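## Task

Every foam block sits above a lot number marked on the shelf edge beneath it. If a block's lot number shows up more than once anywhere in the storeroom, move that block onto the desk so that none of it overhangs or droops past the desk's edge. Any block with a lot number that appears only once stays on its own shelf. The desk must stay roughly where it is, and the robot must not topple or be left leaning.

## Robot and tools

ROBOT. TidyBot++ is a wheeled base (0.54 m long, 0.50 m wide, 0.38 m tall) with four driven casters. It carries a single seven-joint arm ending in a two-finger gripper. The shoulder sits 0.12 m ahead of the base centre and 0.68 m above the floor. There are two cameras: base_camera, fixed on the base and looking forward, and wrist_camera, which looks wherever the hand points. The arm starts folded with the hand pointing down; folded, the wrist sticks out up to 0.08 m ahead of the base. A downward-pointing hand can reach about 0.94 m height at most, and only near the base. Segments: upper arm 0.42 m, forearm 0.31 m, hand 0.31 m.

FRAMES. Base frame: origin on the floor beneath the base centre, x forward, y left, z up, in metres. Odometry frame: the base frame as it was when the scene began. hand_pose is reported in the base frame as the point halfway between the finger pads; the hand's own z axis runs out along the fingers and the fingers close along its y axis.

TOOL move. One action per call, built from base, joints, target, plus optional speeds and min_time_s; cameras and blocking are extras. A call with no action just reports state and images.
- base: an object with any of translate_m (forward positive), strafe_m (left positive), each -2 to 2 m, and rotate_rad (counter-clockwise from above positive), -6.3 to 6.3 rad. These are offsets relative to where the base is, measured along its axes at the start of the command, not places in any frame.
- joints: absolute angle targets in radians, keyed by name: joint_1_rad (any angle; positive is clockwise from above, opposite to base heading), joint_2_rad -2.249 to 2.249 (shoulder, 0 points up), joint_3_rad (any angle), joint_4_rad -2.579 to 2.579 (elbow, 0 straight), joint_5_rad (any angle), joint_6_rad -2.099 to 2.099 (wrist), joint_7_rad (any angle; at 1.57 with hand down the fingers open left-right), and gripper_pos from 0 (open, about 85 mm gap) to 1 (closed). Unlimited joints take the shorter way round, so turn in steps under half a turn.
- target: a single list of seven numbers, [x, y, z, qw, qx, qy, qz], an absolute hand pose in the base frame (metres, unit quaternion), in the same form as the hand_pose line. With target, joints may contain only gripper_pos. To fix a position error, add (wanted minus read hand_pose) to your last target's x, y, z. To hold a loaded hand still, resend hand_target, not hand_pose.
- speeds: caps for this action only: translate_m and strafe_m 0.05 to 0.5 m/s (give it under one key when combining them), rotate_rad 0.1 to 1.57 rad/s.
- min_time_s: 0.1 to 8 s, the shortest duration for each arm motion.
- cameras: list of base_camera, wrist_camera or all; [] for none.
- blocking: true (default) returns once everything rests; false returns within about half a second and motion continues.
Unknown keys make a call invalid; out-of-range values get it refused.

OTHER TOOLS. wait(seconds 0 to 10, cameras) lets the scene run without new commands and returns early when running moves settle. stop(cameras) brakes all your motions. zoom_image(camera, region [x0, y0, x1, y1] in pixels, at most 504 by 504) enlarges part of that camera's latest image; useful for reading lot numbers. read_manual(section "licences") only returns licence text. finished_scene(scene 1 or 2) ends the scene permanently; call nothing after it in that reply. The first scene is practice and may be skipped.

RESULT LINES. base_status, joint_status and hand_status report each motion: done, moving, off_target (rested away from target, may keep pushing), contact_stop, time_out, not_followed (a safety check held back the targets), torque_fault, limit_stop_at_motor_heat. The move line gives done or the worst status. Also: pictures (image order), hand_pose, hand_target, joint_positions, motor_effort in percent with peak in brackets, base_odometry (counts wheel turns, so slip looks like travel; heading in rad), base_tilt in degrees, Motor temperatures per joint, on_its_own, earlier move, plus warnings such as "joint command not followed" with "cause:", "pose unreachable", ARM HIT, MOTOR HOT and OVER-TEMPERATURE FAULT. If a call is refused or an unrequested stop appears, the remaining move, wait and finished_scene calls of that reply are skipped.

HANDLING. gripper_pos at 1 squeezes hard; off_target there means an object is between the fingers, done means the fingers met nothing. The arm sags under a load and does not avoid obstacles; it keeps pushing on whatever it hits. Hand poses low and forward close to the base may miss or hit the base. When a held object lands on a surface, hand_pose stops dropping while commands go lower. Distant or unreachable targets wander for up to 10 s and end in time_out.

AVOID. Lower objects gently onto the desk instead of dropping them; do not release things that are still moving, slam, or push hard on furniture or the desk. Do not drive or turn while the arm is caught on something high, or swing an outstretched arm sideways, as the robot may tip; backing off or retracting the arm rights a slight lean. Avoid torque spikes from driving the arm into things (the arm freezes 10 s) and long stretched or loaded holds that overheat motors. Don't twist, yank or grip hard on an item still resting on a shelf, and don't let anything fall far.

Each tool is called after "Call:" as name([rows], argument=value, ...), one row to a line, values as JSON.

## Session

Call:
move()

Scene clock: 0.00 s.
Motor temperatures (°C): [38 35 30 37 40 37 42]
base_odometry: x=+0.000 y=+0.000 heading=+0.000
base_tilt: forward=-0.4 right=+0.6
base_status: not commanded
joint_positions: joint_1_rad=-0.038 joint_2_rad=-0.374 joint_3_rad=+3.113 joint_4_rad=-2.523 joint_5_rad=-0.004 joint_6_rad=-0.911 joint_7_rad=+1.592 gripper_pos=+0.000
joint_status: not commanded
motor_effort: joint_1_rad=-1 joint_2_rad=-1 joint_3_rad=+0 joint_4_rad=+13 joint_5_rad=+1 joint_6_rad=+1 joint_7_rad=+0
hand_pose: x=+0.2533 y=+0.0103 z=+0.5913 quat_wxyz=(+0.003, +0.998, +0.042, +0.041) (m; base frame)
hand_target: x=+0.2524 y=+0.0102 z=+0.5907 quat_wxyz=(+0.003, +0.998, +0.042, +0.040) (m; base frame)
hand_status: not commanded
pictures: base_camera, wrist_camera
Images, in order (width x height): base_camera 644x364, wrist_camera 644x476.

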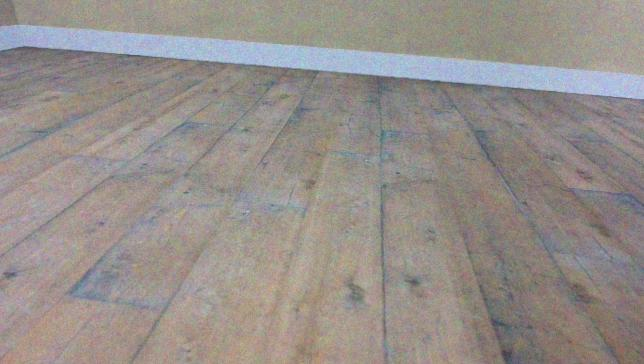

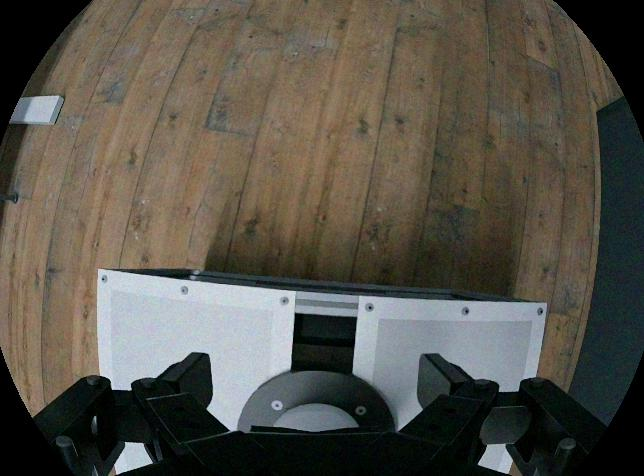

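Call:
move(joints={"joint_6_rad": 0.5}, cameras=["wrist_camera"])

Call:
move(joints={"joint_1_rad": 0.9}, cameras=["wrist_camera"])

Call:
move(joints={"joint_1_rad": 1.9}, cameras=["wrist_camera"])

Call:
move(joints={"joint_1_rad": 2.9}, cameras=["wrist_camera"])

Call:
move(joints={"joint_1_rad": 3.9}, cameras=["wrist_camera"])

Call:
move(joints={"joint_1_rad": 4.9}, cameras=["wrist_camera"])

Call:
move(joints={"joint_1_rad": 5.6}, cameras=["wrist_camera"])

Scene clock: 4.57 s.
move: done
base_odometry: x=+0.000 y=+0.000 heading=+0.000
base_tilt: forward=-0.4 right=+0.6
base_status: not commanded
joint_positions: joint_1_rad=-0.038 joint_2_rad=-0.374 joint_3_rad=+3.113 joint_4_rad=-2.523 joint_5_rad=-0.004 joint_6_rad=+0.435 joint_7_rad=+1.592 gripper_pos=+0.000
joint_status: all done
motor_effort: joint_1_rad=+0(1) joint_2_rad=-5(6) joint_3_rad=+1(1) joint_4_rad=+17(17) joint_5_rad=+1(1) joint_6_rad=+9(9) joint_7_rad=+0(1)
hand_pose: x=+0.5354 y=+0.0298 z=+0.8572 quat_wxyz=(-0.011, +0.755, +0.034, +0.655) (m; base frame)
hand_target: x=+0.5372 y=+0.0300 z=+0.8761 quat_wxyz=(-0.012, +0.734, +0.033, +0.678) (m; base frame)
hand_status: not commanded
pictures: wrist_camera
Images, in order (width x height): wrist_camera 644x476.

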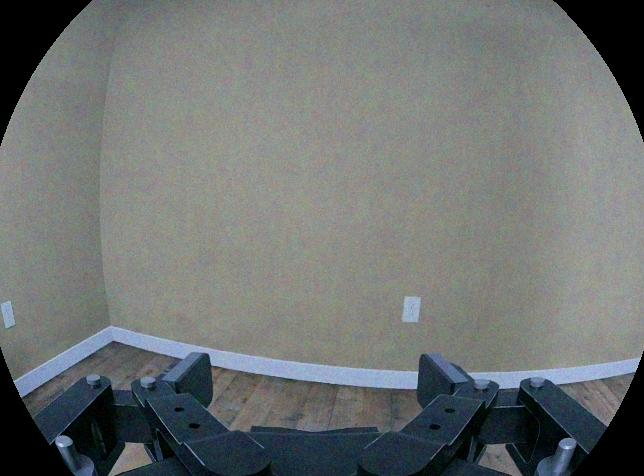

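Scene clock: 6.80 s.
move: done
base_odometry: x=+0.000 y=+0.000 heading=+0.000
base_tilt: forward=-0.3 right=+0.6
base_status: not commanded
joint_positions: joint_1_rad=+0.882 joint_2_rad=-0.374 joint_3_rad=+3.113 joint_4_rad=-2.523 joint_5_rad=-0.004 joint_6_rad=+0.435 joint_7_rad=+1.592 gripper_pos=+0.000
joint_status: all done
motor_effort: joint_1_rad=+0(2) joint_2_rad=-5(6) joint_3_rad=+1(1) joint_4_rad=+17(18) joint_5_rad=+1(1) joint_6_rad=+9(10) joint_7_rad=+0(1)
hand_pose: x=+0.3950 y=-0.3132 z=+0.8572 quat_wxyz=(+0.281, +0.692, -0.305, +0.592) (m; base frame)
hand_target: x=+0.3905 y=-0.3196 z=+0.8761 quat_wxyz=(+0.296, +0.670, -0.302, +0.610) (m; base frame)
hand_status: not commanded
pictures: wrist_camera
Images, in order (width x height): wrist_camera 644x476.

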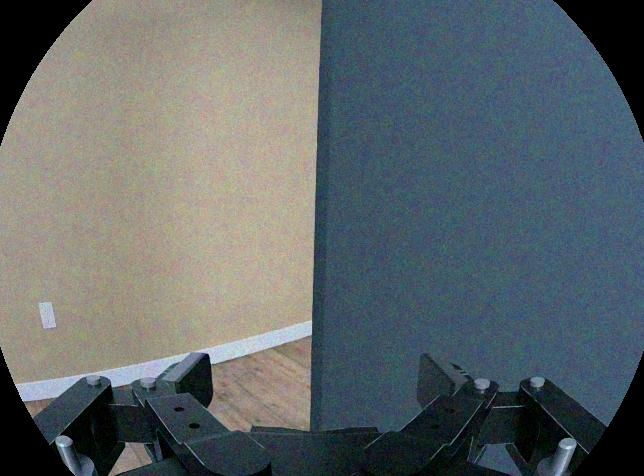

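Scene clock: 9.10 s.
move: done
base_odometry: x=+0.000 y=+0.000 heading=+0.000
base_tilt: forward=-0.4 right=+0.6
base_status: not commanded
joint_positions: joint_1_rad=+1.882 joint_2_rad=-0.374 joint_3_rad=+3.113 joint_4_rad=-2.523 joint_5_rad=-0.004 joint_6_rad=+0.435 joint_7_rad=+1.592 gripper_pos=+0.000
joint_status: all done
motor_effort: joint_1_rad=+0(2) joint_2_rad=-5(6) joint_3_rad=+0(1) joint_4_rad=+17(18) joint_5_rad=+1(1) joint_6_rad=+9(10) joint_7_rad=+0(1)
hand_pose: x=+0.0046 y=-0.4014 z=+0.8572 quat_wxyz=(+0.530, +0.461, -0.599, +0.385) (m; base frame)
hand_target: x=-0.0032 y=-0.4011 z=+0.8761 quat_wxyz=(+0.552, +0.443, -0.587, +0.393) (m; base frame)
hand_status: not commanded
pictures: wrist_camera
Images, in order (width x height): wrist_camera 644x476.

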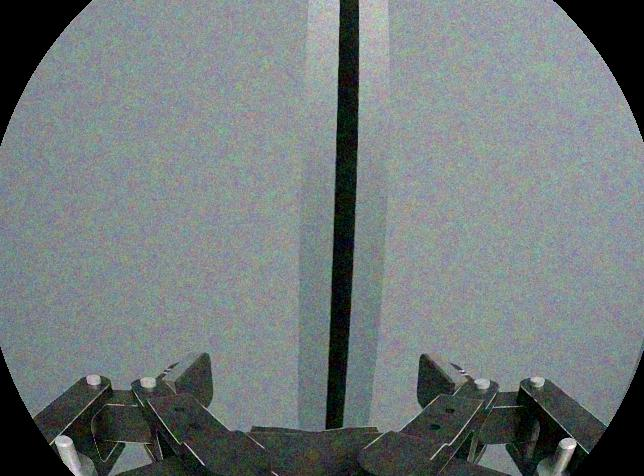

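Scene clock: 11.40 s.
move: done
base_odometry: x=+0.000 y=+0.000 heading=+0.000
base_tilt: forward=-0.4 right=+0.6
base_status: not commanded
joint_positions: joint_1_rad=+2.882 joint_2_rad=-0.374 joint_3_rad=+3.113 joint_4_rad=-2.523 joint_5_rad=-0.004 joint_6_rad=+0.435 joint_7_rad=+1.592 gripper_pos=+0.000
joint_status: all done
motor_effort: joint_1_rad=-1(2) joint_2_rad=-5(6) joint_3_rad=+1(1) joint_4_rad=+17(18) joint_5_rad=+1(1) joint_6_rad=+9(10) joint_7_rad=+0(1)
hand_pose: x=-0.2806 y=-0.1206 z=+0.8572 quat_wxyz=(+0.649, +0.117, -0.747, +0.083) (m; base frame)
hand_target: x=-0.2846 y=-0.1139 z=+0.8761 quat_wxyz=(+0.673, +0.107, -0.727, +0.080) (m; base frame)
hand_status: not commanded
pictures: wrist_camera
Images, in order (width x height): wrist_camera 644x476.

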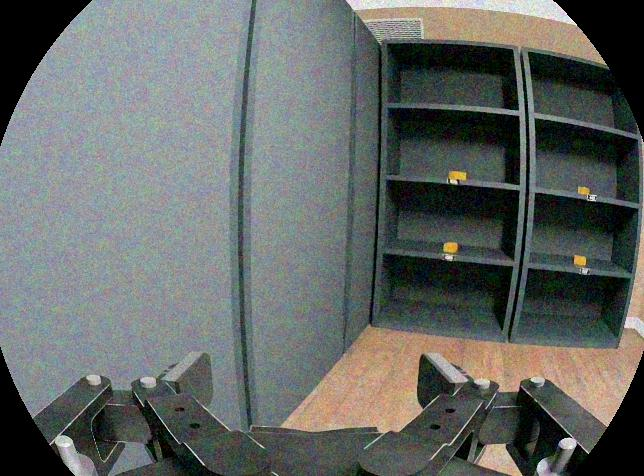

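Scene clock: 13.70 s.
move: done
base_odometry: x=+0.000 y=+0.000 heading=+0.000
base_tilt: forward=-0.4 right=+0.6
base_status: not commanded
joint_positions: joint_1_rad=+3.882 joint_2_rad=-0.374 joint_3_rad=+3.113 joint_4_rad=-2.523 joint_5_rad=-0.004 joint_6_rad=+0.435 joint_7_rad=+1.592 gripper_pos=+0.000
joint_status: all done
motor_effort: joint_1_rad=+0(2) joint_2_rad=-5(6) joint_3_rad=+1(1) joint_4_rad=+18(18) joint_5_rad=+1(1) joint_6_rad=+9(10) joint_7_rad=+0(1)
hand_pose: x=-0.1984 y=+0.2711 z=+0.8572 quat_wxyz=(+0.610, -0.255, -0.711, -0.238) (m; base frame)
hand_target: x=-0.1948 y=+0.2781 z=+0.8761 quat_wxyz=(+0.630, -0.254, -0.689, -0.252) (m; base frame)
hand_status: not commanded
pictures: wrist_camera
Images, in order (width x height): wrist_camera 644x476.

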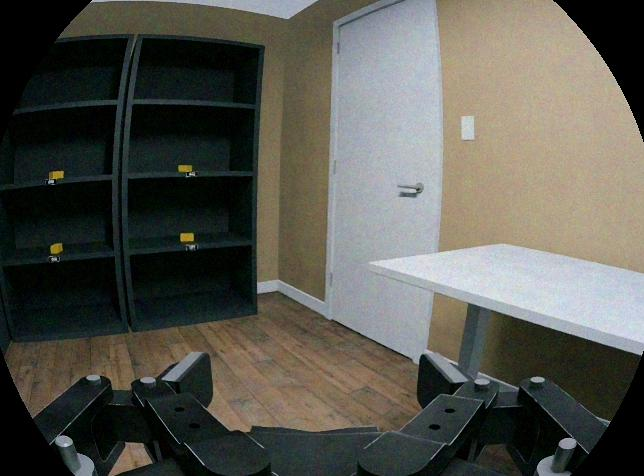

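Scene clock: 16.00 s.
move: done
base_odometry: x=+0.000 y=+0.000 heading=+0.000
base_tilt: forward=-0.3 right=+0.6
base_status: not commanded
joint_positions: joint_1_rad=+4.882 joint_2_rad=-0.374 joint_3_rad=+3.113 joint_4_rad=-2.523 joint_5_rad=-0.004 joint_6_rad=+0.435 joint_7_rad=+1.592 gripper_pos=+0.000
joint_status: all done
motor_effort: joint_1_rad=+0(2) joint_2_rad=-5(6) joint_3_rad=+0(1) joint_4_rad=+17(18) joint_5_rad=+1(1) joint_6_rad=+9(10) joint_7_rad=-1(1)
hand_pose: x=+0.1757 y=+0.4136 z=+0.8572 quat_wxyz=(+0.421, -0.565, -0.502, -0.501) (m; base frame)
hand_target: x=+0.1834 y=+0.4143 z=+0.8761 quat_wxyz=(+0.431, -0.554, -0.483, -0.523) (m; base frame)
hand_status: not commanded
pictures: wrist_camera
Images, in order (width x height): wrist_camera 644x476.

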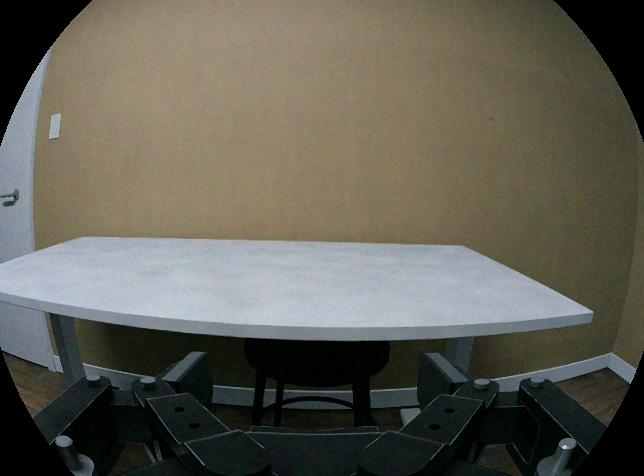

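Scene clock: 17.97 s.
move: done
base_odometry: x=+0.000 y=+0.000 heading=+0.000
base_tilt: forward=-0.3 right=+0.6
base_status: not commanded
joint_positions: joint_1_rad=+5.582 joint_2_rad=-0.374 joint_3_rad=+3.113 joint_4_rad=-2.523 joint_5_rad=-0.004 joint_6_rad=+0.435 joint_7_rad=+1.592 gripper_pos=+0.000
joint_status: all done
motor_effort: joint_1_rad=-1(2) joint_2_rad=-5(6) joint_3_rad=+1(1) joint_4_rad=+17(18) joint_5_rad=+1(1) joint_6_rad=+9(10) joint_7_rad=+0(1)
hand_pose: x=+0.4287 y=+0.2798 z=+0.8572 quat_wxyz=(+0.224, -0.703, -0.278, -0.615) (m; base frame)
hand_target: x=+0.4352 y=+0.2754 z=+0.8761 quat_wxyz=(+0.226, -0.686, -0.264, -0.639) (m; base frame)
hand_status: not commanded
pictures: wrist_camera
Images, in order (width x height): wrist_camera 644x476.

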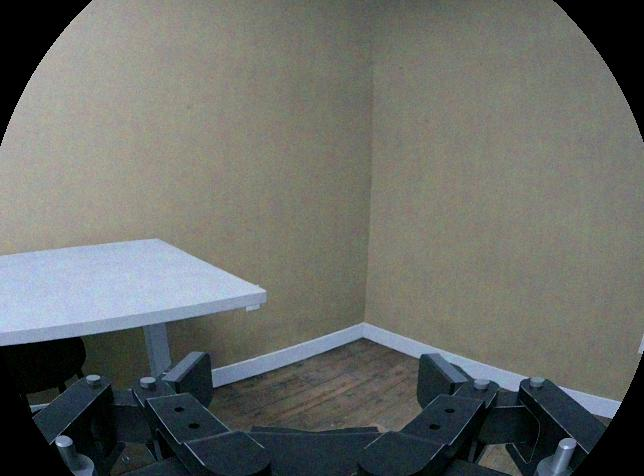

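Call:
move(base={"translate_m": -1.5, "strafe_m": 0.45}, joints={"joint_1_rad": 3.318}, cameras=["wrist_camera"])

Scene clock: 25.60 s.
move: done
base_odometry: x=-1.500 y=+0.450 heading=+0.001
base_tilt: forward=-0.4 right=+0.6
base_status: done
joint_positions: joint_1_rad=+3.336 joint_2_rad=-0.374 joint_3_rad=+3.113 joint_4_rad=-2.523 joint_5_rad=-0.004 joint_6_rad=+0.437 joint_7_rad=+1.592 gripper_pos=+0.000
joint_status: all done
motor_effort: joint_1_rad=+0(2) joint_2_rad=-5(7) joint_3_rad=+1(1) joint_4_rad=+17(18) joint_5_rad=+1(1) joint_6_rad=+9(10) joint_7_rad=+0(1)
hand_pose: x=-0.2931 y=+0.0672 z=+0.8577 quat_wxyz=(+0.652, -0.054, -0.753, -0.065) (m; base frame)
hand_target: x=-0.2960 y=+0.0598 z=+0.8761 quat_wxyz=(+0.675, -0.046, -0.733, -0.061) (m; base frame)
hand_status: not commanded
pictures: wrist_camera
Images, in order (width x height): wrist_camera 644x476.

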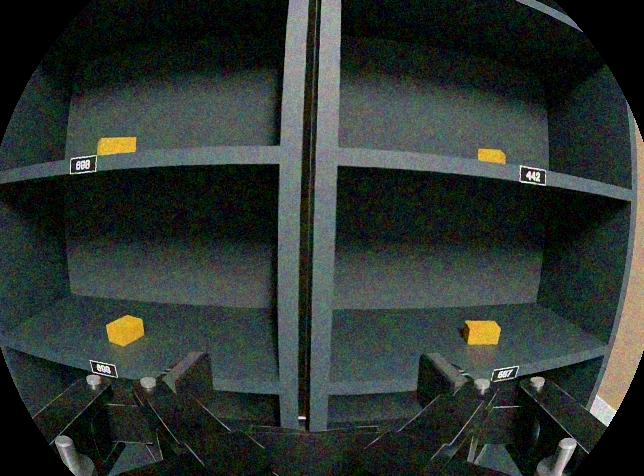

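Call:
zoom_image(camera="wrist_camera", region=[60, 130, 150, 190])

Call:
zoom_image(camera="wrist_camera", region=[70, 340, 150, 390])

Call:
zoom_image(camera="wrist_camera", region=[490, 150, 570, 200])

Call:
zoom_image(camera="wrist_camera", region=[460, 350, 540, 400])

Scaled by 5.600.

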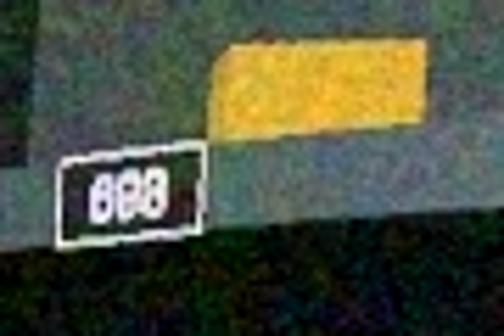

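Scaled by 6.300.

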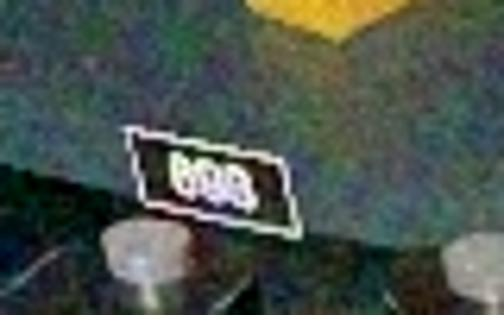

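Scaled by 6.300.

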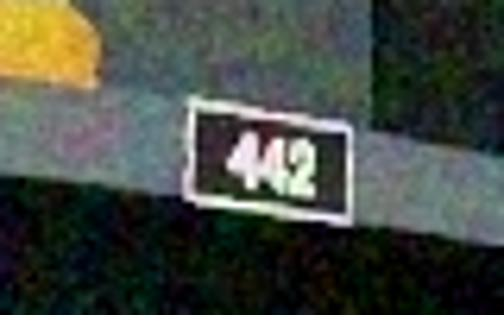

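Scaled by 6.300.

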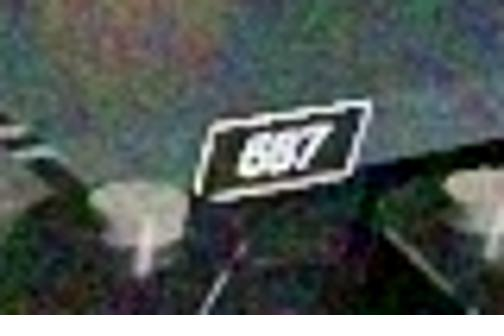

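Call:
move(base={"translate_m": -0.2, "strafe_m": -0.46}, joints={"joint_6_rad": 0.045}, cameras=["wrist_camera"])

Scene clock: 28.67 s.
move: done
base_odometry: x=-1.700 y=-0.010 heading=+0.000
base_tilt: forward=-0.4 right=+0.6
base_status: done
joint_positions: joint_1_rad=+3.334 joint_2_rad=-0.374 joint_3_rad=+3.113 joint_4_rad=-2.523 joint_5_rad=-0.004 joint_6_rad=+0.079 joint_7_rad=+1.592 gripper_pos=+0.000
joint_status: all done
motor_effort: joint_1_rad=-1(1) joint_2_rad=-5(6) joint_3_rad=+1(2) joint_4_rad=+16(19) joint_5_rad=+1(1) joint_6_rad=+8(10) joint_7_rad=+0(1)
hand_pose: x=-0.2588 y=+0.0612 z=+0.7527 quat_wxyz=(+0.508, -0.061, -0.858, -0.051) (m; base frame)
hand_target: x=-0.2539 y=+0.0542 z=+0.7423 quat_wxyz=(+0.493, -0.055, -0.867, -0.046) (m; base frame)
hand_status: not commanded
pictures: wrist_camera
Images, in order (width x height): wrist_camera 644x476.

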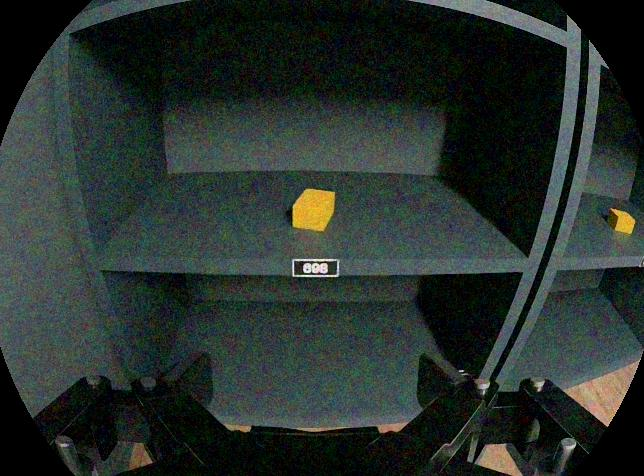

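Call:
zoom_image(camera="wrist_camera", region=[280, 250, 350, 286])

Call:
move(joints={"joint_6_rad": 0.5}, cameras=["wrist_camera"])

Call:
zoom_image(camera="wrist_camera", region=[270, 140, 370, 240])

Scaled by 7.200.

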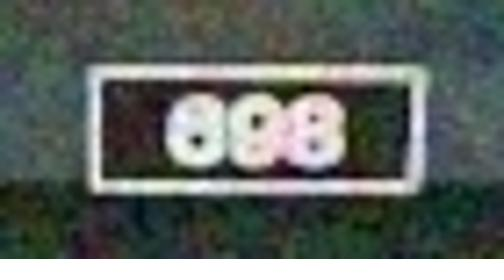

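Scene clock: 29.67 s.
move: done
base_odometry: x=-1.700 y=-0.010 heading=+0.000
base_tilt: forward=-0.3 right=+0.6
base_status: not commanded
joint_positions: joint_1_rad=+3.334 joint_2_rad=-0.374 joint_3_rad=+3.113 joint_4_rad=-2.523 joint_5_rad=-0.004 joint_6_rad=+0.452 joint_7_rad=+1.592 gripper_pos=+0.000
joint_status: all done
motor_effort: joint_1_rad=-1(1) joint_2_rad=-5(6) joint_3_rad=+1(1) joint_4_rad=+17(19) joint_5_rad=+1(1) joint_6_rad=+9(10) joint_7_rad=+0(1)
hand_pose: x=-0.2938 y=+0.0664 z=+0.8625 quat_wxyz=(+0.658, -0.053, -0.748, -0.065) (m; base frame)
hand_target: x=-0.2960 y=+0.0598 z=+0.8761 quat_wxyz=(+0.675, -0.046, -0.733, -0.061) (m; base frame)
hand_status: not commanded
pictures: wrist_camera
Images, in order (width x height): wrist_camera 644x476.

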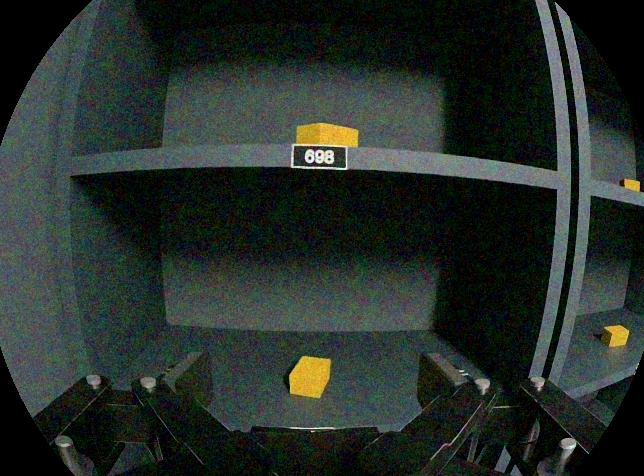

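Scaled by 5.040.

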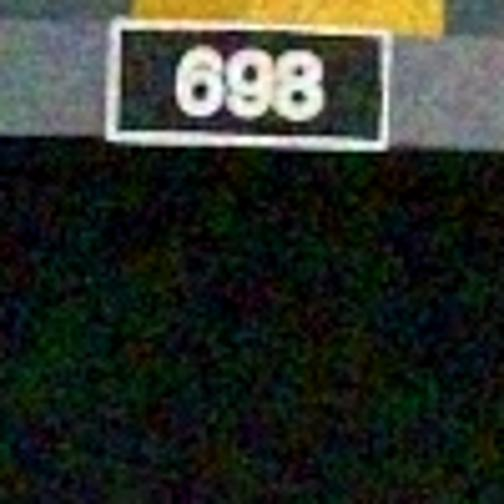

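Call:
move(base={"translate_m": -0.12, "strafe_m": 0.0}, joints={"joint_6_rad": -0.12}, cameras=["wrist_camera"])

Call:
zoom_image(camera="wrist_camera", region=[270, 180, 370, 280])

Scene clock: 31.30 s.
move: done
base_odometry: x=-1.820 y=-0.010 heading=+0.000
base_tilt: forward=-0.4 right=+0.6
base_status: done
joint_positions: joint_1_rad=+3.334 joint_2_rad=-0.374 joint_3_rad=+3.113 joint_4_rad=-2.523 joint_5_rad=-0.004 joint_6_rad=-0.073 joint_7_rad=+1.592 gripper_pos=+0.000
joint_status: all done
motor_effort: joint_1_rad=+0(1) joint_2_rad=-4(7) joint_3_rad=+0(1) joint_4_rad=+17(18) joint_5_rad=+1(1) joint_6_rad=+8(10) joint_7_rad=+0(1)
hand_pose: x=-0.2332 y=+0.0571 z=+0.7130 quat_wxyz=(+0.442, -0.064, -0.894, -0.045) (m; base frame)
hand_target: x=-0.2244 y=+0.0500 z=+0.7005 quat_wxyz=(+0.420, -0.058, -0.905, -0.039) (m; base frame)
hand_status: not commanded
pictures: wrist_camera
Images, in order (width x height): wrist_camera 644x476.

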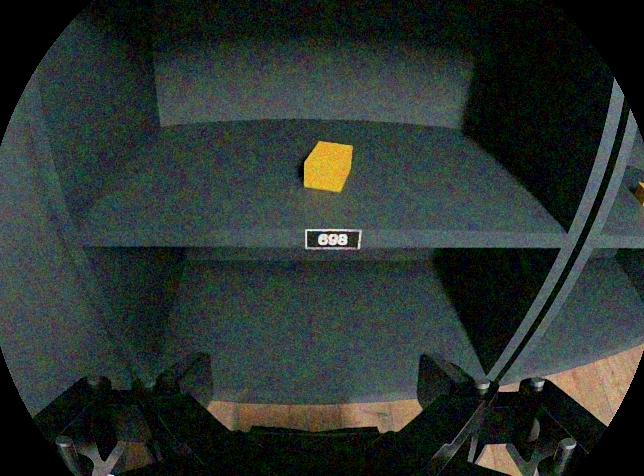

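Scaled by 5.040.

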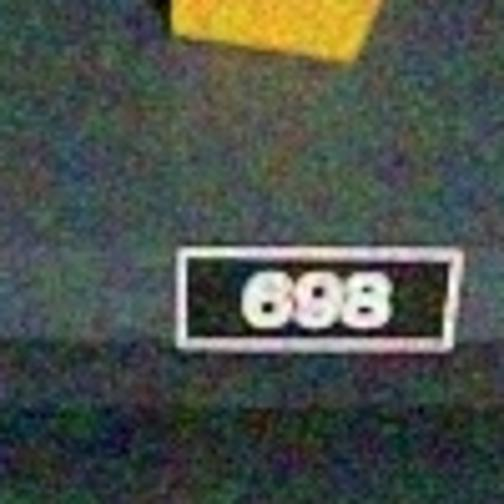

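Call:
zoom_image(camera="wrist_camera", region=[290, 130, 370, 200])

Scaled by 6.300.

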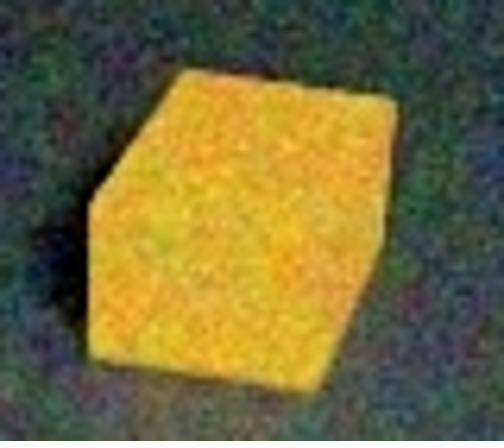

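Call:
move(base={"translate_m": 0.2, "strafe_m": -0.01}, joints={"joint_1_rad": 3.229, "joint_2_rad": 0.80, "joint_3_rad": 3.16, "joint_4_rad": -1.5425, "joint_5_rad": -1.0, "joint_6_rad": 0.40, "joint_7_rad": 2.335}, min_time_s=2.5, cameras=["wrist_camera"])

Scene clock: 37.17 s.
move: done
base_odometry: x=-1.620 y=-0.021 heading=+0.000
base_tilt: forward=-0.4 right=+0.6
base_status: done
joint_positions: joint_1_rad=+3.249 joint_2_rad=+0.755 joint_3_rad=+3.143 joint_4_rad=-1.571 joint_5_rad=-0.928 joint_6_rad=+0.338 joint_7_rad=+2.291 gripper_pos=+0.000
joint_status: all done
motor_effort: joint_1_rad=-1(2) joint_2_rad=-36(38) joint_3_rad=+1(1) joint_4_rad=+14(17) joint_5_rad=+2(3) joint_6_rad=+6(9) joint_7_rad=+0(1)
hand_pose: x=-0.6412 y=+0.1648 z=+0.6168 quat_wxyz=(+0.489, -0.189, -0.846, -0.100) (m; base frame)
hand_target: x=-0.6456 y=+0.1793 z=+0.6042 quat_wxyz=(+0.490, -0.205, -0.838, -0.127) (m; base frame)
hand_status: not commanded
pictures: wrist_camera
Images, in order (width x height): wrist_camera 644x476.

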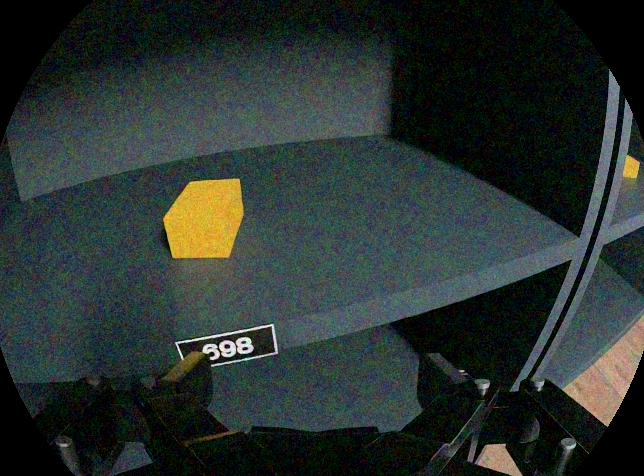

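Call:
move(base={"translate_m": -0.19, "strafe_m": -0.05}, speeds={"translate_m": 0.2}, joints={"joint_2_rad": 0.858}, min_time_s=0.8, cameras=["wrist_camera"])

Scene clock: 39.77 s.
move: done
base_odometry: x=-1.810 y=-0.071 heading=+0.001
base_tilt: forward=-0.4 right=+0.6
base_status: done
joint_positions: joint_1_rad=+3.241 joint_2_rad=+0.809 joint_3_rad=+3.147 joint_4_rad=-1.564 joint_5_rad=-0.930 joint_6_rad=+0.341 joint_7_rad=+2.292 gripper_pos=+0.000
joint_status: all done
motor_effort: joint_1_rad=+0(3) joint_2_rad=-36(38) joint_3_rad=+1(1) joint_4_rad=+14(17) joint_5_rad=+2(3) joint_6_rad=+5(7) joint_7_rad=+0(1)
hand_pose: x=-0.6402 y=+0.1622 z=+0.5794 quat_wxyz=(+0.470, -0.186, -0.857, -0.103) (m; base frame)
hand_target: x=-0.6398 y=+0.1787 z=+0.5593 quat_wxyz=(+0.465, -0.202, -0.852, -0.131) (m; base frame)
hand_status: not commanded
pictures: wrist_camera
Images, in order (width x height): wrist_camera 644x476.

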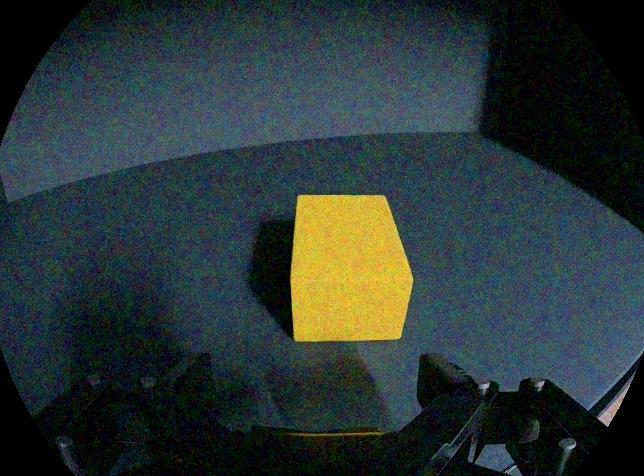

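Call:
move(base={"translate_m": 0.0074, "strafe_m": 0.0164}, joints={"joint_2_rad": 0.88})

Call:
move(base={"translate_m": -0.0766, "strafe_m": 0.0344}, speeds={"translate_m": 0.12}, cameras=["wrist_camera"])

Scene clock: 41.77 s.
move: done
base_odometry: x=-1.803 y=-0.055 heading=+0.001
base_tilt: forward=-0.4 right=+0.6
base_status: done
joint_positions: joint_1_rad=+3.237 joint_2_rad=+0.827 joint_3_rad=+3.152 joint_4_rad=-1.563 joint_5_rad=-0.931 joint_6_rad=+0.343 joint_7_rad=+2.292 gripper_pos=+0.000
joint_status: all done
motor_effort: joint_1_rad=-1(3) joint_2_rad=-36(38) joint_3_rad=+1(2) joint_4_rad=+13(15) joint_5_rad=+3(3) joint_6_rad=+6(6) joint_7_rad=+0(0)
hand_pose: x=-0.6388 y=+0.1614 z=+0.5658 quat_wxyz=(+0.463, -0.184, -0.861, -0.106) (m; base frame)
hand_target: x=-0.6369 y=+0.1785 z=+0.5423 quat_wxyz=(+0.456, -0.201, -0.857, -0.132) (m; base frame)
hand_status: not commanded
pictures: none

Scene clock: 43.07 s.
move: done
base_odometry: x=-1.879 y=-0.020 heading=+0.001
base_tilt: forward=-0.4 right=+0.6
base_status: done
joint_positions: joint_1_rad=+3.236 joint_2_rad=+0.828 joint_3_rad=+3.152 joint_4_rad=-1.562 joint_5_rad=-0.931 joint_6_rad=+0.343 joint_7_rad=+2.292 gripper_pos=+0.000
joint_status: not commanded
motor_effort: joint_1_rad=+0(3) joint_2_rad=-36(38) joint_3_rad=+0(3) joint_4_rad=+14(15) joint_5_rad=+2(3) joint_6_rad=+6(6) joint_7_rad=+0(1)
hand_pose: x=-0.6393 y=+0.1609 z=+0.5657 quat_wxyz=(+0.463, -0.184, -0.861, -0.106) (m; base frame)
hand_target: x=-0.6369 y=+0.1785 z=+0.5423 quat_wxyz=(+0.456, -0.201, -0.857, -0.132) (m; base frame)
hand_status: not commanded
pictures: wrist_camera
Images, in order (width x height): wrist_camera 644x476.

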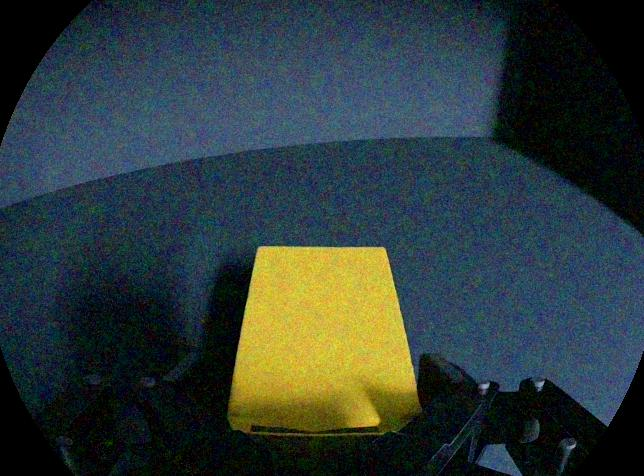

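Call:
move(joints={"gripper_pos": 0.55})

Call:
move(joints={"joint_2_rad": 0.745}, min_time_s=1, cameras=["wrist_camera"])

Call:
move(base={"translate_m": 0.3}, speeds={"translate_m": 0.3}, cameras=["wrist_camera"])

Scene clock: 44.67 s.
move: off_target
base_odometry: x=-1.879 y=-0.020 heading=+0.001
base_tilt: forward=-0.4 right=+0.6
base_status: not commanded
joint_positions: joint_1_rad=+3.236 joint_2_rad=+0.829 joint_3_rad=+3.152 joint_4_rad=-1.560 joint_5_rad=-0.931 joint_6_rad=+0.346 joint_7_rad=+2.292 gripper_pos=+0.390
joint_status: gripper_pos off_target (ended at +0.390, target +0.550)
motor_effort: joint_1_rad=+0(1) joint_2_rad=-36(37) joint_3_rad=+0(1) joint_4_rad=+13(14) joint_5_rad=+2(3) joint_6_rad=+5(6) joint_7_rad=+0(0)
hand_pose: x=-0.6399 y=+0.1616 z=+0.5664 quat_wxyz=(+0.464, -0.184, -0.860, -0.106) (m; base frame)
hand_target: x=-0.6369 y=+0.1785 z=+0.5423 quat_wxyz=(+0.456, -0.201, -0.857, -0.132) (m; base frame)
hand_status: not commanded
pictures: none

Scene clock: 46.03 s.
move: done
base_odometry: x=-1.879 y=-0.020 heading=+0.001
base_tilt: forward=-0.4 right=+0.6
base_status: not commanded
joint_positions: joint_1_rad=+3.236 joint_2_rad=+0.757 joint_3_rad=+3.152 joint_4_rad=-1.560 joint_5_rad=-0.931 joint_6_rad=+0.346 joint_7_rad=+2.292 gripper_pos=+0.390
joint_status: all done
motor_effort: joint_1_rad=-1(1) joint_2_rad=-36(38) joint_3_rad=+1(1) joint_4_rad=+15(15) joint_5_rad=+3(3) joint_6_rad=+6(7) joint_7_rad=+0(1)
hand_pose: x=-0.6462 y=+0.1622 z=+0.6225 quat_wxyz=(+0.495, -0.187, -0.842, -0.103) (m; base frame)
hand_target: x=-0.6487 y=+0.1795 z=+0.6470 quat_wxyz=(+0.514, -0.207, -0.824, -0.123) (m; base frame)
hand_status: not commanded
pictures: wrist_camera
Images, in order (width x height): wrist_camera 644x476.

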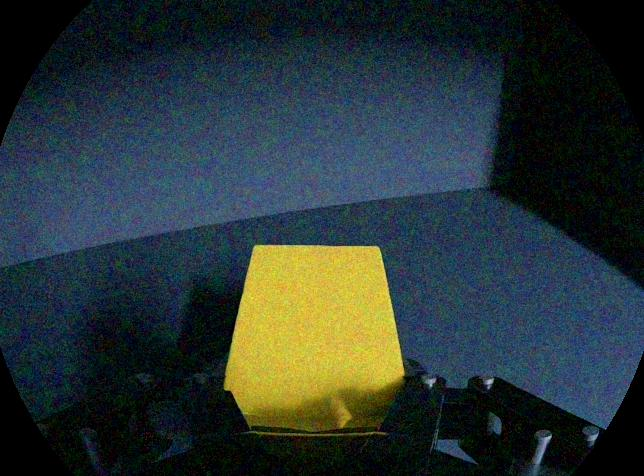

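Scene clock: 48.03 s.
move: done
base_odometry: x=-1.579 y=-0.020 heading=+0.001
base_tilt: forward=-0.4 right=+0.6
base_status: done
joint_positions: joint_1_rad=+3.235 joint_2_rad=+0.756 joint_3_rad=+3.152 joint_4_rad=-1.560 joint_5_rad=-0.931 joint_6_rad=+0.346 joint_7_rad=+2.292 gripper_pos=+0.390
joint_status: not commanded
motor_effort: joint_1_rad=+0(3) joint_2_rad=-36(37) joint_3_rad=+1(2) joint_4_rad=+15(16) joint_5_rad=+3(3) joint_6_rad=+7(7) joint_7_rad=+0(1)
hand_pose: x=-0.6465 y=+0.1617 z=+0.6230 quat_wxyz=(+0.496, -0.186, -0.842, -0.103) (m; base frame)
hand_target: x=-0.6487 y=+0.1795 z=+0.6470 quat_wxyz=(+0.514, -0.207, -0.824, -0.123) (m; base frame)
hand_status: not commanded
pictures: wrist_camera
Images, in order (width x height): wrist_camera 644x476.

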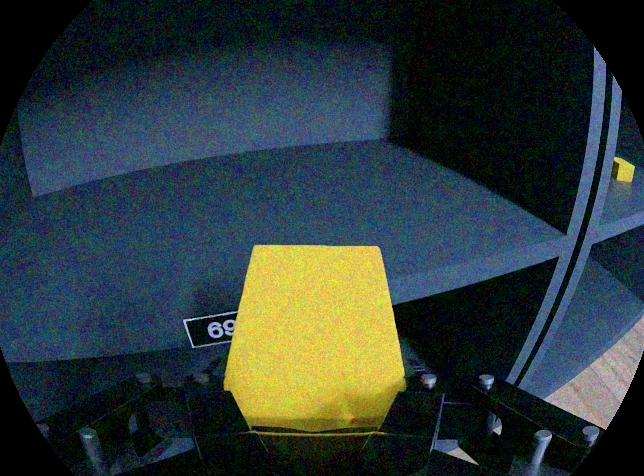

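Call:
move(base={"translate_m": 1.01, "strafe_m": 0.37}, joints={"joint_1_rad": 4.89, "joint_2_rad": -0.50, "joint_3_rad": 3.14, "joint_4_rad": -2.08, "joint_5_rad": 0.06, "joint_6_rad": -0.53, "joint_7_rad": 1.57}, min_time_s=2.5, cameras=["wrist_camera"])

Scene clock: 52.03 s.
move: done
base_odometry: x=-0.569 y=+0.351 heading=+0.000
base_tilt: forward=-0.3 right=+0.6
base_status: done
joint_positions: joint_1_rad=+4.873 joint_2_rad=-0.483 joint_3_rad=+3.152 joint_4_rad=-2.037 joint_5_rad=-0.010 joint_6_rad=-0.474 joint_7_rad=+1.614 gripper_pos=+0.390
joint_status: all done
motor_effort: joint_1_rad=+0(4) joint_2_rad=-4(39) joint_3_rad=+1(3) joint_4_rad=+19(20) joint_5_rad=+1(4) joint_6_rad=+9(10) joint_7_rad=+0(1)
hand_pose: x=+0.1849 y=+0.3929 z=+0.9222 quat_wxyz=(+0.337, -0.640, -0.558, -0.407) (m; base frame)
hand_target: x=+0.1934 y=+0.3725 z=+0.8886 quat_wxyz=(+0.297, -0.657, -0.570, -0.395) (m; base frame)
hand_status: not commanded
pictures: wrist_camera
Images, in order (width x height): wrist_camera 644x476.

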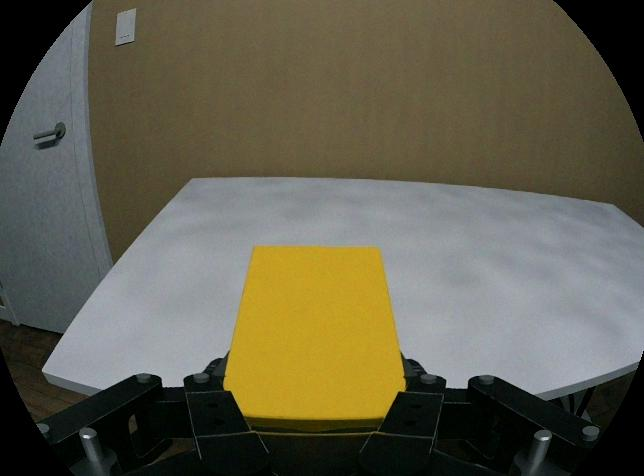

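Call:
move(base={"strafe_m": 0.06}, joints={"joint_2_rad": 0.10, "joint_4_rad": -1.985, "joint_6_rad": 0.11}, min_time_s=1.5)

Call:
move(joints={"joint_2_rad": 0.165, "joint_4_rad": -2.14, "joint_6_rad": 0.27}, min_time_s=1.2, cameras=["wrist_camera"])

Scene clock: 55.17 s.
move: done
base_odometry: x=-0.569 y=+0.411 heading=+0.000
base_tilt: forward=-0.4 right=+0.6
base_status: done
joint_positions: joint_1_rad=+4.873 joint_2_rad=+0.071 joint_3_rad=+3.152 joint_4_rad=-2.015 joint_5_rad=-0.009 joint_6_rad=+0.042 joint_7_rad=+1.613 gripper_pos=+0.390
joint_status: all done
motor_effort: joint_1_rad=+0(1) joint_2_rad=-19(21) joint_3_rad=+0(1) joint_4_rad=+17(20) joint_5_rad=+0(1) joint_6_rad=+8(10) joint_7_rad=+0(1)
hand_pose: x=+0.2166 y=+0.5723 z=+0.8044 quat_wxyz=(+0.329, -0.643, -0.561, -0.405) (m; base frame)
hand_target: x=+0.2211 y=+0.5932 z=+0.8234 quat_wxyz=(+0.343, -0.623, -0.556, -0.431) (m; base frame)
hand_status: not commanded
pictures: none

Scene clock: 56.97 s.
move: done
base_odometry: x=-0.569 y=+0.411 heading=+0.000
base_tilt: forward=-0.4 right=+0.6
base_status: not commanded
joint_positions: joint_1_rad=+4.873 joint_2_rad=+0.131 joint_3_rad=+3.152 joint_4_rad=-2.105 joint_5_rad=-0.009 joint_6_rad=+0.203 joint_7_rad=+1.613 gripper_pos=+0.390
joint_status: all done
motor_effort: joint_1_rad=+0(1) joint_2_rad=-20(21) joint_3_rad=+0(0) joint_4_rad=+15(18) joint_5_rad=+1(1) joint_6_rad=+9(10) joint_7_rad=+0(1)
hand_pose: x=+0.2171 y=+0.5727 z=+0.7663 quat_wxyz=(+0.331, -0.641, -0.558, -0.409) (m; base frame)
hand_target: x=+0.2145 y=+0.5728 z=+0.7467 quat_wxyz=(+0.331, -0.634, -0.568, -0.408) (m; base frame)
hand_status: not commanded
pictures: wrist_camera
Images, in order (width x height): wrist_camera 644x476.

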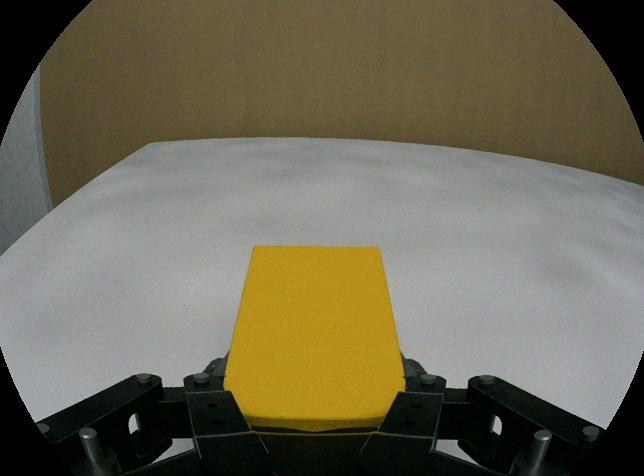

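Call:
move(joints={"joint_2_rad": 0.165, "joint_4_rad": -1.97, "joint_6_rad": -0.075}, min_time_s=0.8)

Call:
move(joints={"joint_2_rad": 0.185})

Call:
move(joints={"joint_2_rad": 0.2}, cameras=["wrist_camera"])

Scene clock: 59.03 s.
move: done
base_odometry: x=-0.569 y=+0.411 heading=+0.000
base_tilt: forward=-0.3 right=+0.6
base_status: not commanded
joint_positions: joint_1_rad=+4.873 joint_2_rad=+0.131 joint_3_rad=+3.152 joint_4_rad=-1.995 joint_5_rad=-0.009 joint_6_rad=-0.019 joint_7_rad=+1.613 gripper_pos=+0.390
joint_status: all done
motor_effort: joint_1_rad=+0(1) joint_2_rad=-20(21) joint_3_rad=+0(0) joint_4_rad=+17(17) joint_5_rad=+1(1) joint_6_rad=+8(9) joint_7_rad=+0(1)
hand_pose: x=+0.2169 y=+0.5753 z=+0.7643 quat_wxyz=(+0.301, -0.662, -0.577, -0.371) (m; base frame)
hand_target: x=+0.2214 y=+0.5755 z=+0.7431 quat_wxyz=(+0.277, -0.668, -0.593, -0.354) (m; base frame)
hand_status: not commanded
pictures: none

Scene clock: 59.70 s.
move: done
base_odometry: x=-0.569 y=+0.411 heading=+0.000
base_tilt: forward=-0.3 right=+0.6
base_status: not commanded
joint_positions: joint_1_rad=+4.873 joint_2_rad=+0.151 joint_3_rad=+3.152 joint_4_rad=-1.995 joint_5_rad=-0.009 joint_6_rad=-0.021 joint_7_rad=+1.613 gripper_pos=+0.390
joint_status: all done
motor_effort: joint_1_rad=+0(1) joint_2_rad=-20(22) joint_3_rad=+0(0) joint_4_rad=+17(17) joint_5_rad=+1(1) joint_6_rad=+8(8) joint_7_rad=+0(0)
hand_pose: x=+0.2171 y=+0.5765 z=+0.7522 quat_wxyz=(+0.295, -0.666, -0.581, -0.364) (m; base frame)
hand_target: x=+0.2216 y=+0.5766 z=+0.7314 quat_wxyz=(+0.271, -0.672, -0.596, -0.347) (m; base frame)
hand_status: not commanded
pictures: none

Scene clock: 60.23 s.
move: done
base_odometry: x=-0.569 y=+0.411 heading=+0.000
base_tilt: forward=-0.4 right=+0.6
base_status: not commanded
joint_positions: joint_1_rad=+4.873 joint_2_rad=+0.154 joint_3_rad=+3.152 joint_4_rad=-1.992 joint_5_rad=-0.009 joint_6_rad=-0.021 joint_7_rad=+1.613 gripper_pos=+0.390
joint_status: all done
motor_effort: joint_1_rad=+0(1) joint_2_rad=-19(21) joint_3_rad=+0(0) joint_4_rad=+16(17) joint_5_rad=+1(1) joint_6_rad=+8(8) joint_7_rad=+0(1)
hand_pose: x=+0.2172 y=+0.5776 z=+0.7518 quat_wxyz=(+0.295, -0.666, -0.581, -0.364) (m; base frame)
hand_target: x=+0.2218 y=+0.5773 z=+0.7226 quat_wxyz=(+0.267, -0.674, -0.598, -0.342) (m; base frame)
hand_status: not commanded
pictures: wrist_camera
Images, in order (width x height): wrist_camera 644x476.

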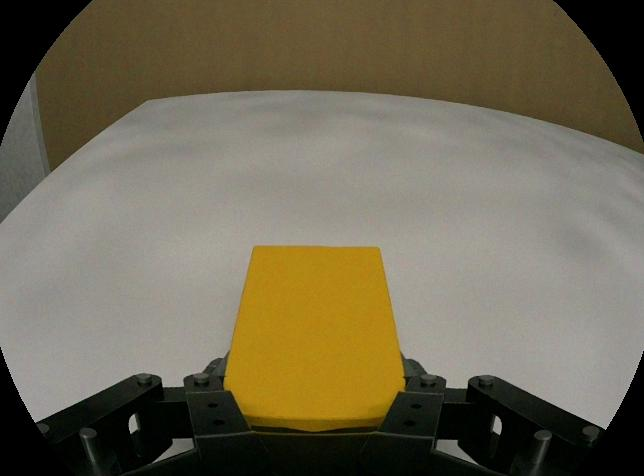

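Call:
move(joints={"gripper_pos": 0})

Call:
move(joints={"joint_2_rad": 0.11})

Call:
move(base={"strafe_m": -0.2}, speeds={"strafe_m": 0.3}, cameras=["wrist_camera"])

Scene clock: 61.27 s.
move: done
base_odometry: x=-0.569 y=+0.411 heading=+0.000
base_tilt: forward=-0.4 right=+0.6
base_status: not commanded
joint_positions: joint_1_rad=+4.873 joint_2_rad=+0.165 joint_3_rad=+3.152 joint_4_rad=-1.992 joint_5_rad=-0.009 joint_6_rad=-0.023 joint_7_rad=+1.613 gripper_pos=+0.000
joint_status: all done
motor_effort: joint_1_rad=-1(1) joint_2_rad=-20(22) joint_3_rad=+0(0) joint_4_rad=+16(17) joint_5_rad=+1(1) joint_6_rad=+7(8) joint_7_rad=+0(0)
hand_pose: x=+0.2173 y=+0.5780 z=+0.7450 quat_wxyz=(+0.292, -0.668, -0.583, -0.359) (m; base frame)
hand_target: x=+0.2218 y=+0.5773 z=+0.7226 quat_wxyz=(+0.267, -0.674, -0.598, -0.342) (m; base frame)
hand_status: not commanded
pictures: none

Scene clock: 62.20 s.
move: done
base_odometry: x=-0.569 y=+0.411 heading=+0.000
base_tilt: forward=-0.4 right=+0.5
base_status: not commanded
joint_positions: joint_1_rad=+4.873 joint_2_rad=+0.118 joint_3_rad=+3.152 joint_4_rad=-1.992 joint_5_rad=-0.009 joint_6_rad=-0.023 joint_7_rad=+1.613 gripper_pos=+0.000
joint_status: all done
motor_effort: joint_1_rad=-1(1) joint_2_rad=-19(23) joint_3_rad=+0(0) joint_4_rad=+16(17) joint_5_rad=+1(1) joint_6_rad=+7(8) joint_7_rad=+0(1)
hand_pose: x=+0.2167 y=+0.5746 z=+0.7722 quat_wxyz=(+0.305, -0.660, -0.575, -0.375) (m; base frame)
hand_target: x=+0.2207 y=+0.5714 z=+0.7751 quat_wxyz=(+0.292, -0.659, -0.584, -0.373) (m; base frame)
hand_status: not commanded
pictures: none

Scene clock: 63.90 s.
move: done
base_odometry: x=-0.569 y=+0.211 heading=+0.000
base_tilt: forward=-0.3 right=+0.6
base_status: done
joint_positions: joint_1_rad=+4.876 joint_2_rad=+0.110 joint_3_rad=+3.150 joint_4_rad=-1.990 joint_5_rad=-0.009 joint_6_rad=-0.026 joint_7_rad=+1.613 gripper_pos=+0.000
joint_status: not commanded
motor_effort: joint_1_rad=+0(1) joint_2_rad=-20(23) joint_3_rad=+0(1) joint_4_rad=+16(18) joint_5_rad=+1(1) joint_6_rad=+8(8) joint_7_rad=+0(1)
hand_pose: x=+0.2173 y=+0.5738 z=+0.7770 quat_wxyz=(+0.306, -0.659, -0.574, -0.377) (m; base frame)
hand_target: x=+0.2207 y=+0.5714 z=+0.7751 quat_wxyz=(+0.292, -0.659, -0.584, -0.373) (m; base frame)
hand_status: not commanded
pictures: wrist_camera
Images, in order (width x height): wrist_camera 644x476.

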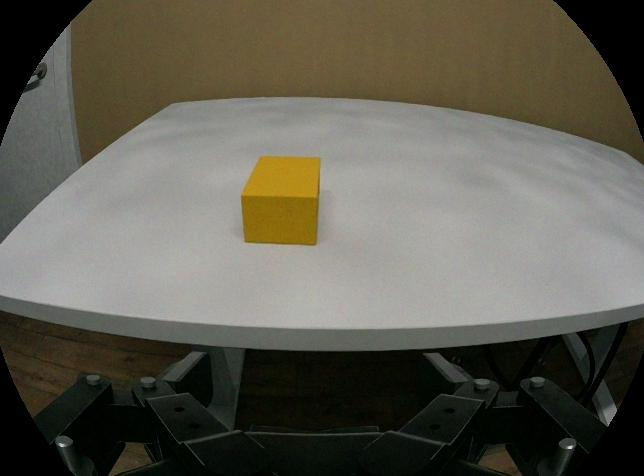

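Call:
move(base={"translate_m": -1.06, "strafe_m": 0.54}, joints={"joint_1_rad": 3.56, "joint_2_rad": -0.374, "joint_4_rad": -2.523, "joint_6_rad": -0.08}, min_time_s=1.5, cameras=["wrist_camera"])

Scene clock: 68.57 s.
move: done
base_odometry: x=-1.629 y=+0.751 heading=+0.001
base_tilt: forward=-0.4 right=+0.6
base_status: done
joint_positions: joint_1_rad=+3.579 joint_2_rad=-0.358 joint_3_rad=+3.146 joint_4_rad=-2.483 joint_5_rad=-0.009 joint_6_rad=-0.026 joint_7_rad=+1.613 gripper_pos=+0.000
joint_status: all done
motor_effort: joint_1_rad=+0(4) joint_2_rad=-5(21) joint_3_rad=+1(2) joint_4_rad=+17(18) joint_5_rad=+1(1) joint_6_rad=+8(9) joint_7_rad=+0(1)
hand_pose: x=-0.2253 y=+0.1611 z=+0.7396 quat_wxyz=(+0.462, -0.179, -0.862, -0.111) (m; base frame)
hand_target: x=-0.2063 y=+0.1442 z=+0.7113 quat_wxyz=(+0.428, -0.161, -0.883, -0.106) (m; base frame)
hand_status: not commanded
pictures: wrist_camera
Images, in order (width x height): wrist_camera 644x476.

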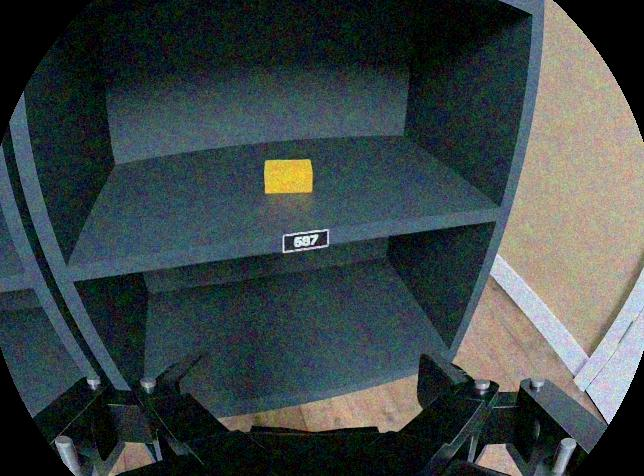

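Call:
zoom_image(camera="wrist_camera", region=[275, 220, 335, 260])

Scaled by 8.400.

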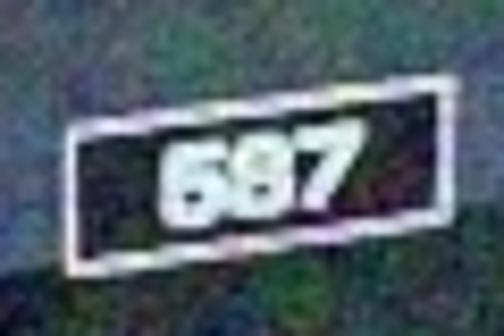

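Call:
move(base={"translate_m": -0.14, "strafe_m": -0.72}, joints={"joint_1_rad": 3.32, "joint_2_rad": -0.60, "joint_4_rad": -2.0, "joint_6_rad": -0.47}, min_time_s=1.2, cameras=["wrist_camera"])

Scene clock: 71.73 s.
move: done
base_odometry: x=-1.769 y=+0.031 heading=+0.000
base_tilt: forward=-0.3 right=+0.6
base_status: done
joint_positions: joint_1_rad=+3.339 joint_2_rad=-0.587 joint_3_rad=+3.145 joint_4_rad=-2.026 joint_5_rad=-0.008 joint_6_rad=-0.413 joint_7_rad=+1.613 gripper_pos=+0.000
joint_status: all done
motor_effort: joint_1_rad=-1(1) joint_2_rad=-1(7) joint_3_rad=+1(2) joint_4_rad=+19(20) joint_5_rad=+1(1) joint_6_rad=+9(9) joint_7_rad=+0(1)
hand_pose: x=-0.2515 y=+0.0734 z=+0.9869 quat_wxyz=(+0.597, -0.066, -0.797, -0.068) (m; base frame)
hand_target: x=-0.2436 y=+0.0718 z=+0.9910 quat_wxyz=(+0.589, -0.058, -0.802, -0.079) (m; base frame)
hand_status: not commanded
pictures: wrist_camera
Images, in order (width x height): wrist_camera 644x476.

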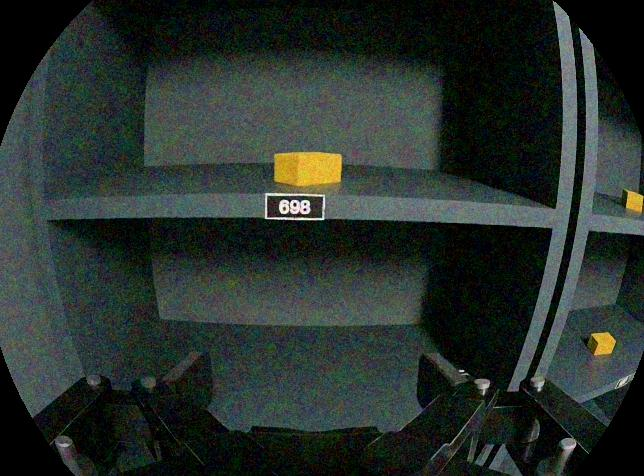

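Call:
zoom_image(camera="wrist_camera", region=[265, 140, 355, 200])

Scaled by 5.600.

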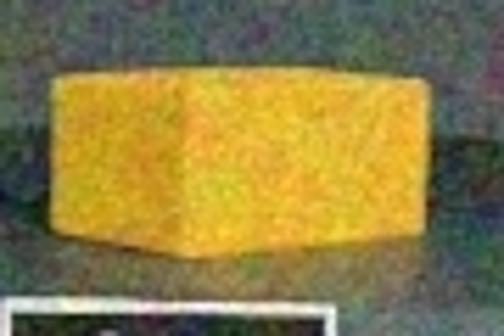

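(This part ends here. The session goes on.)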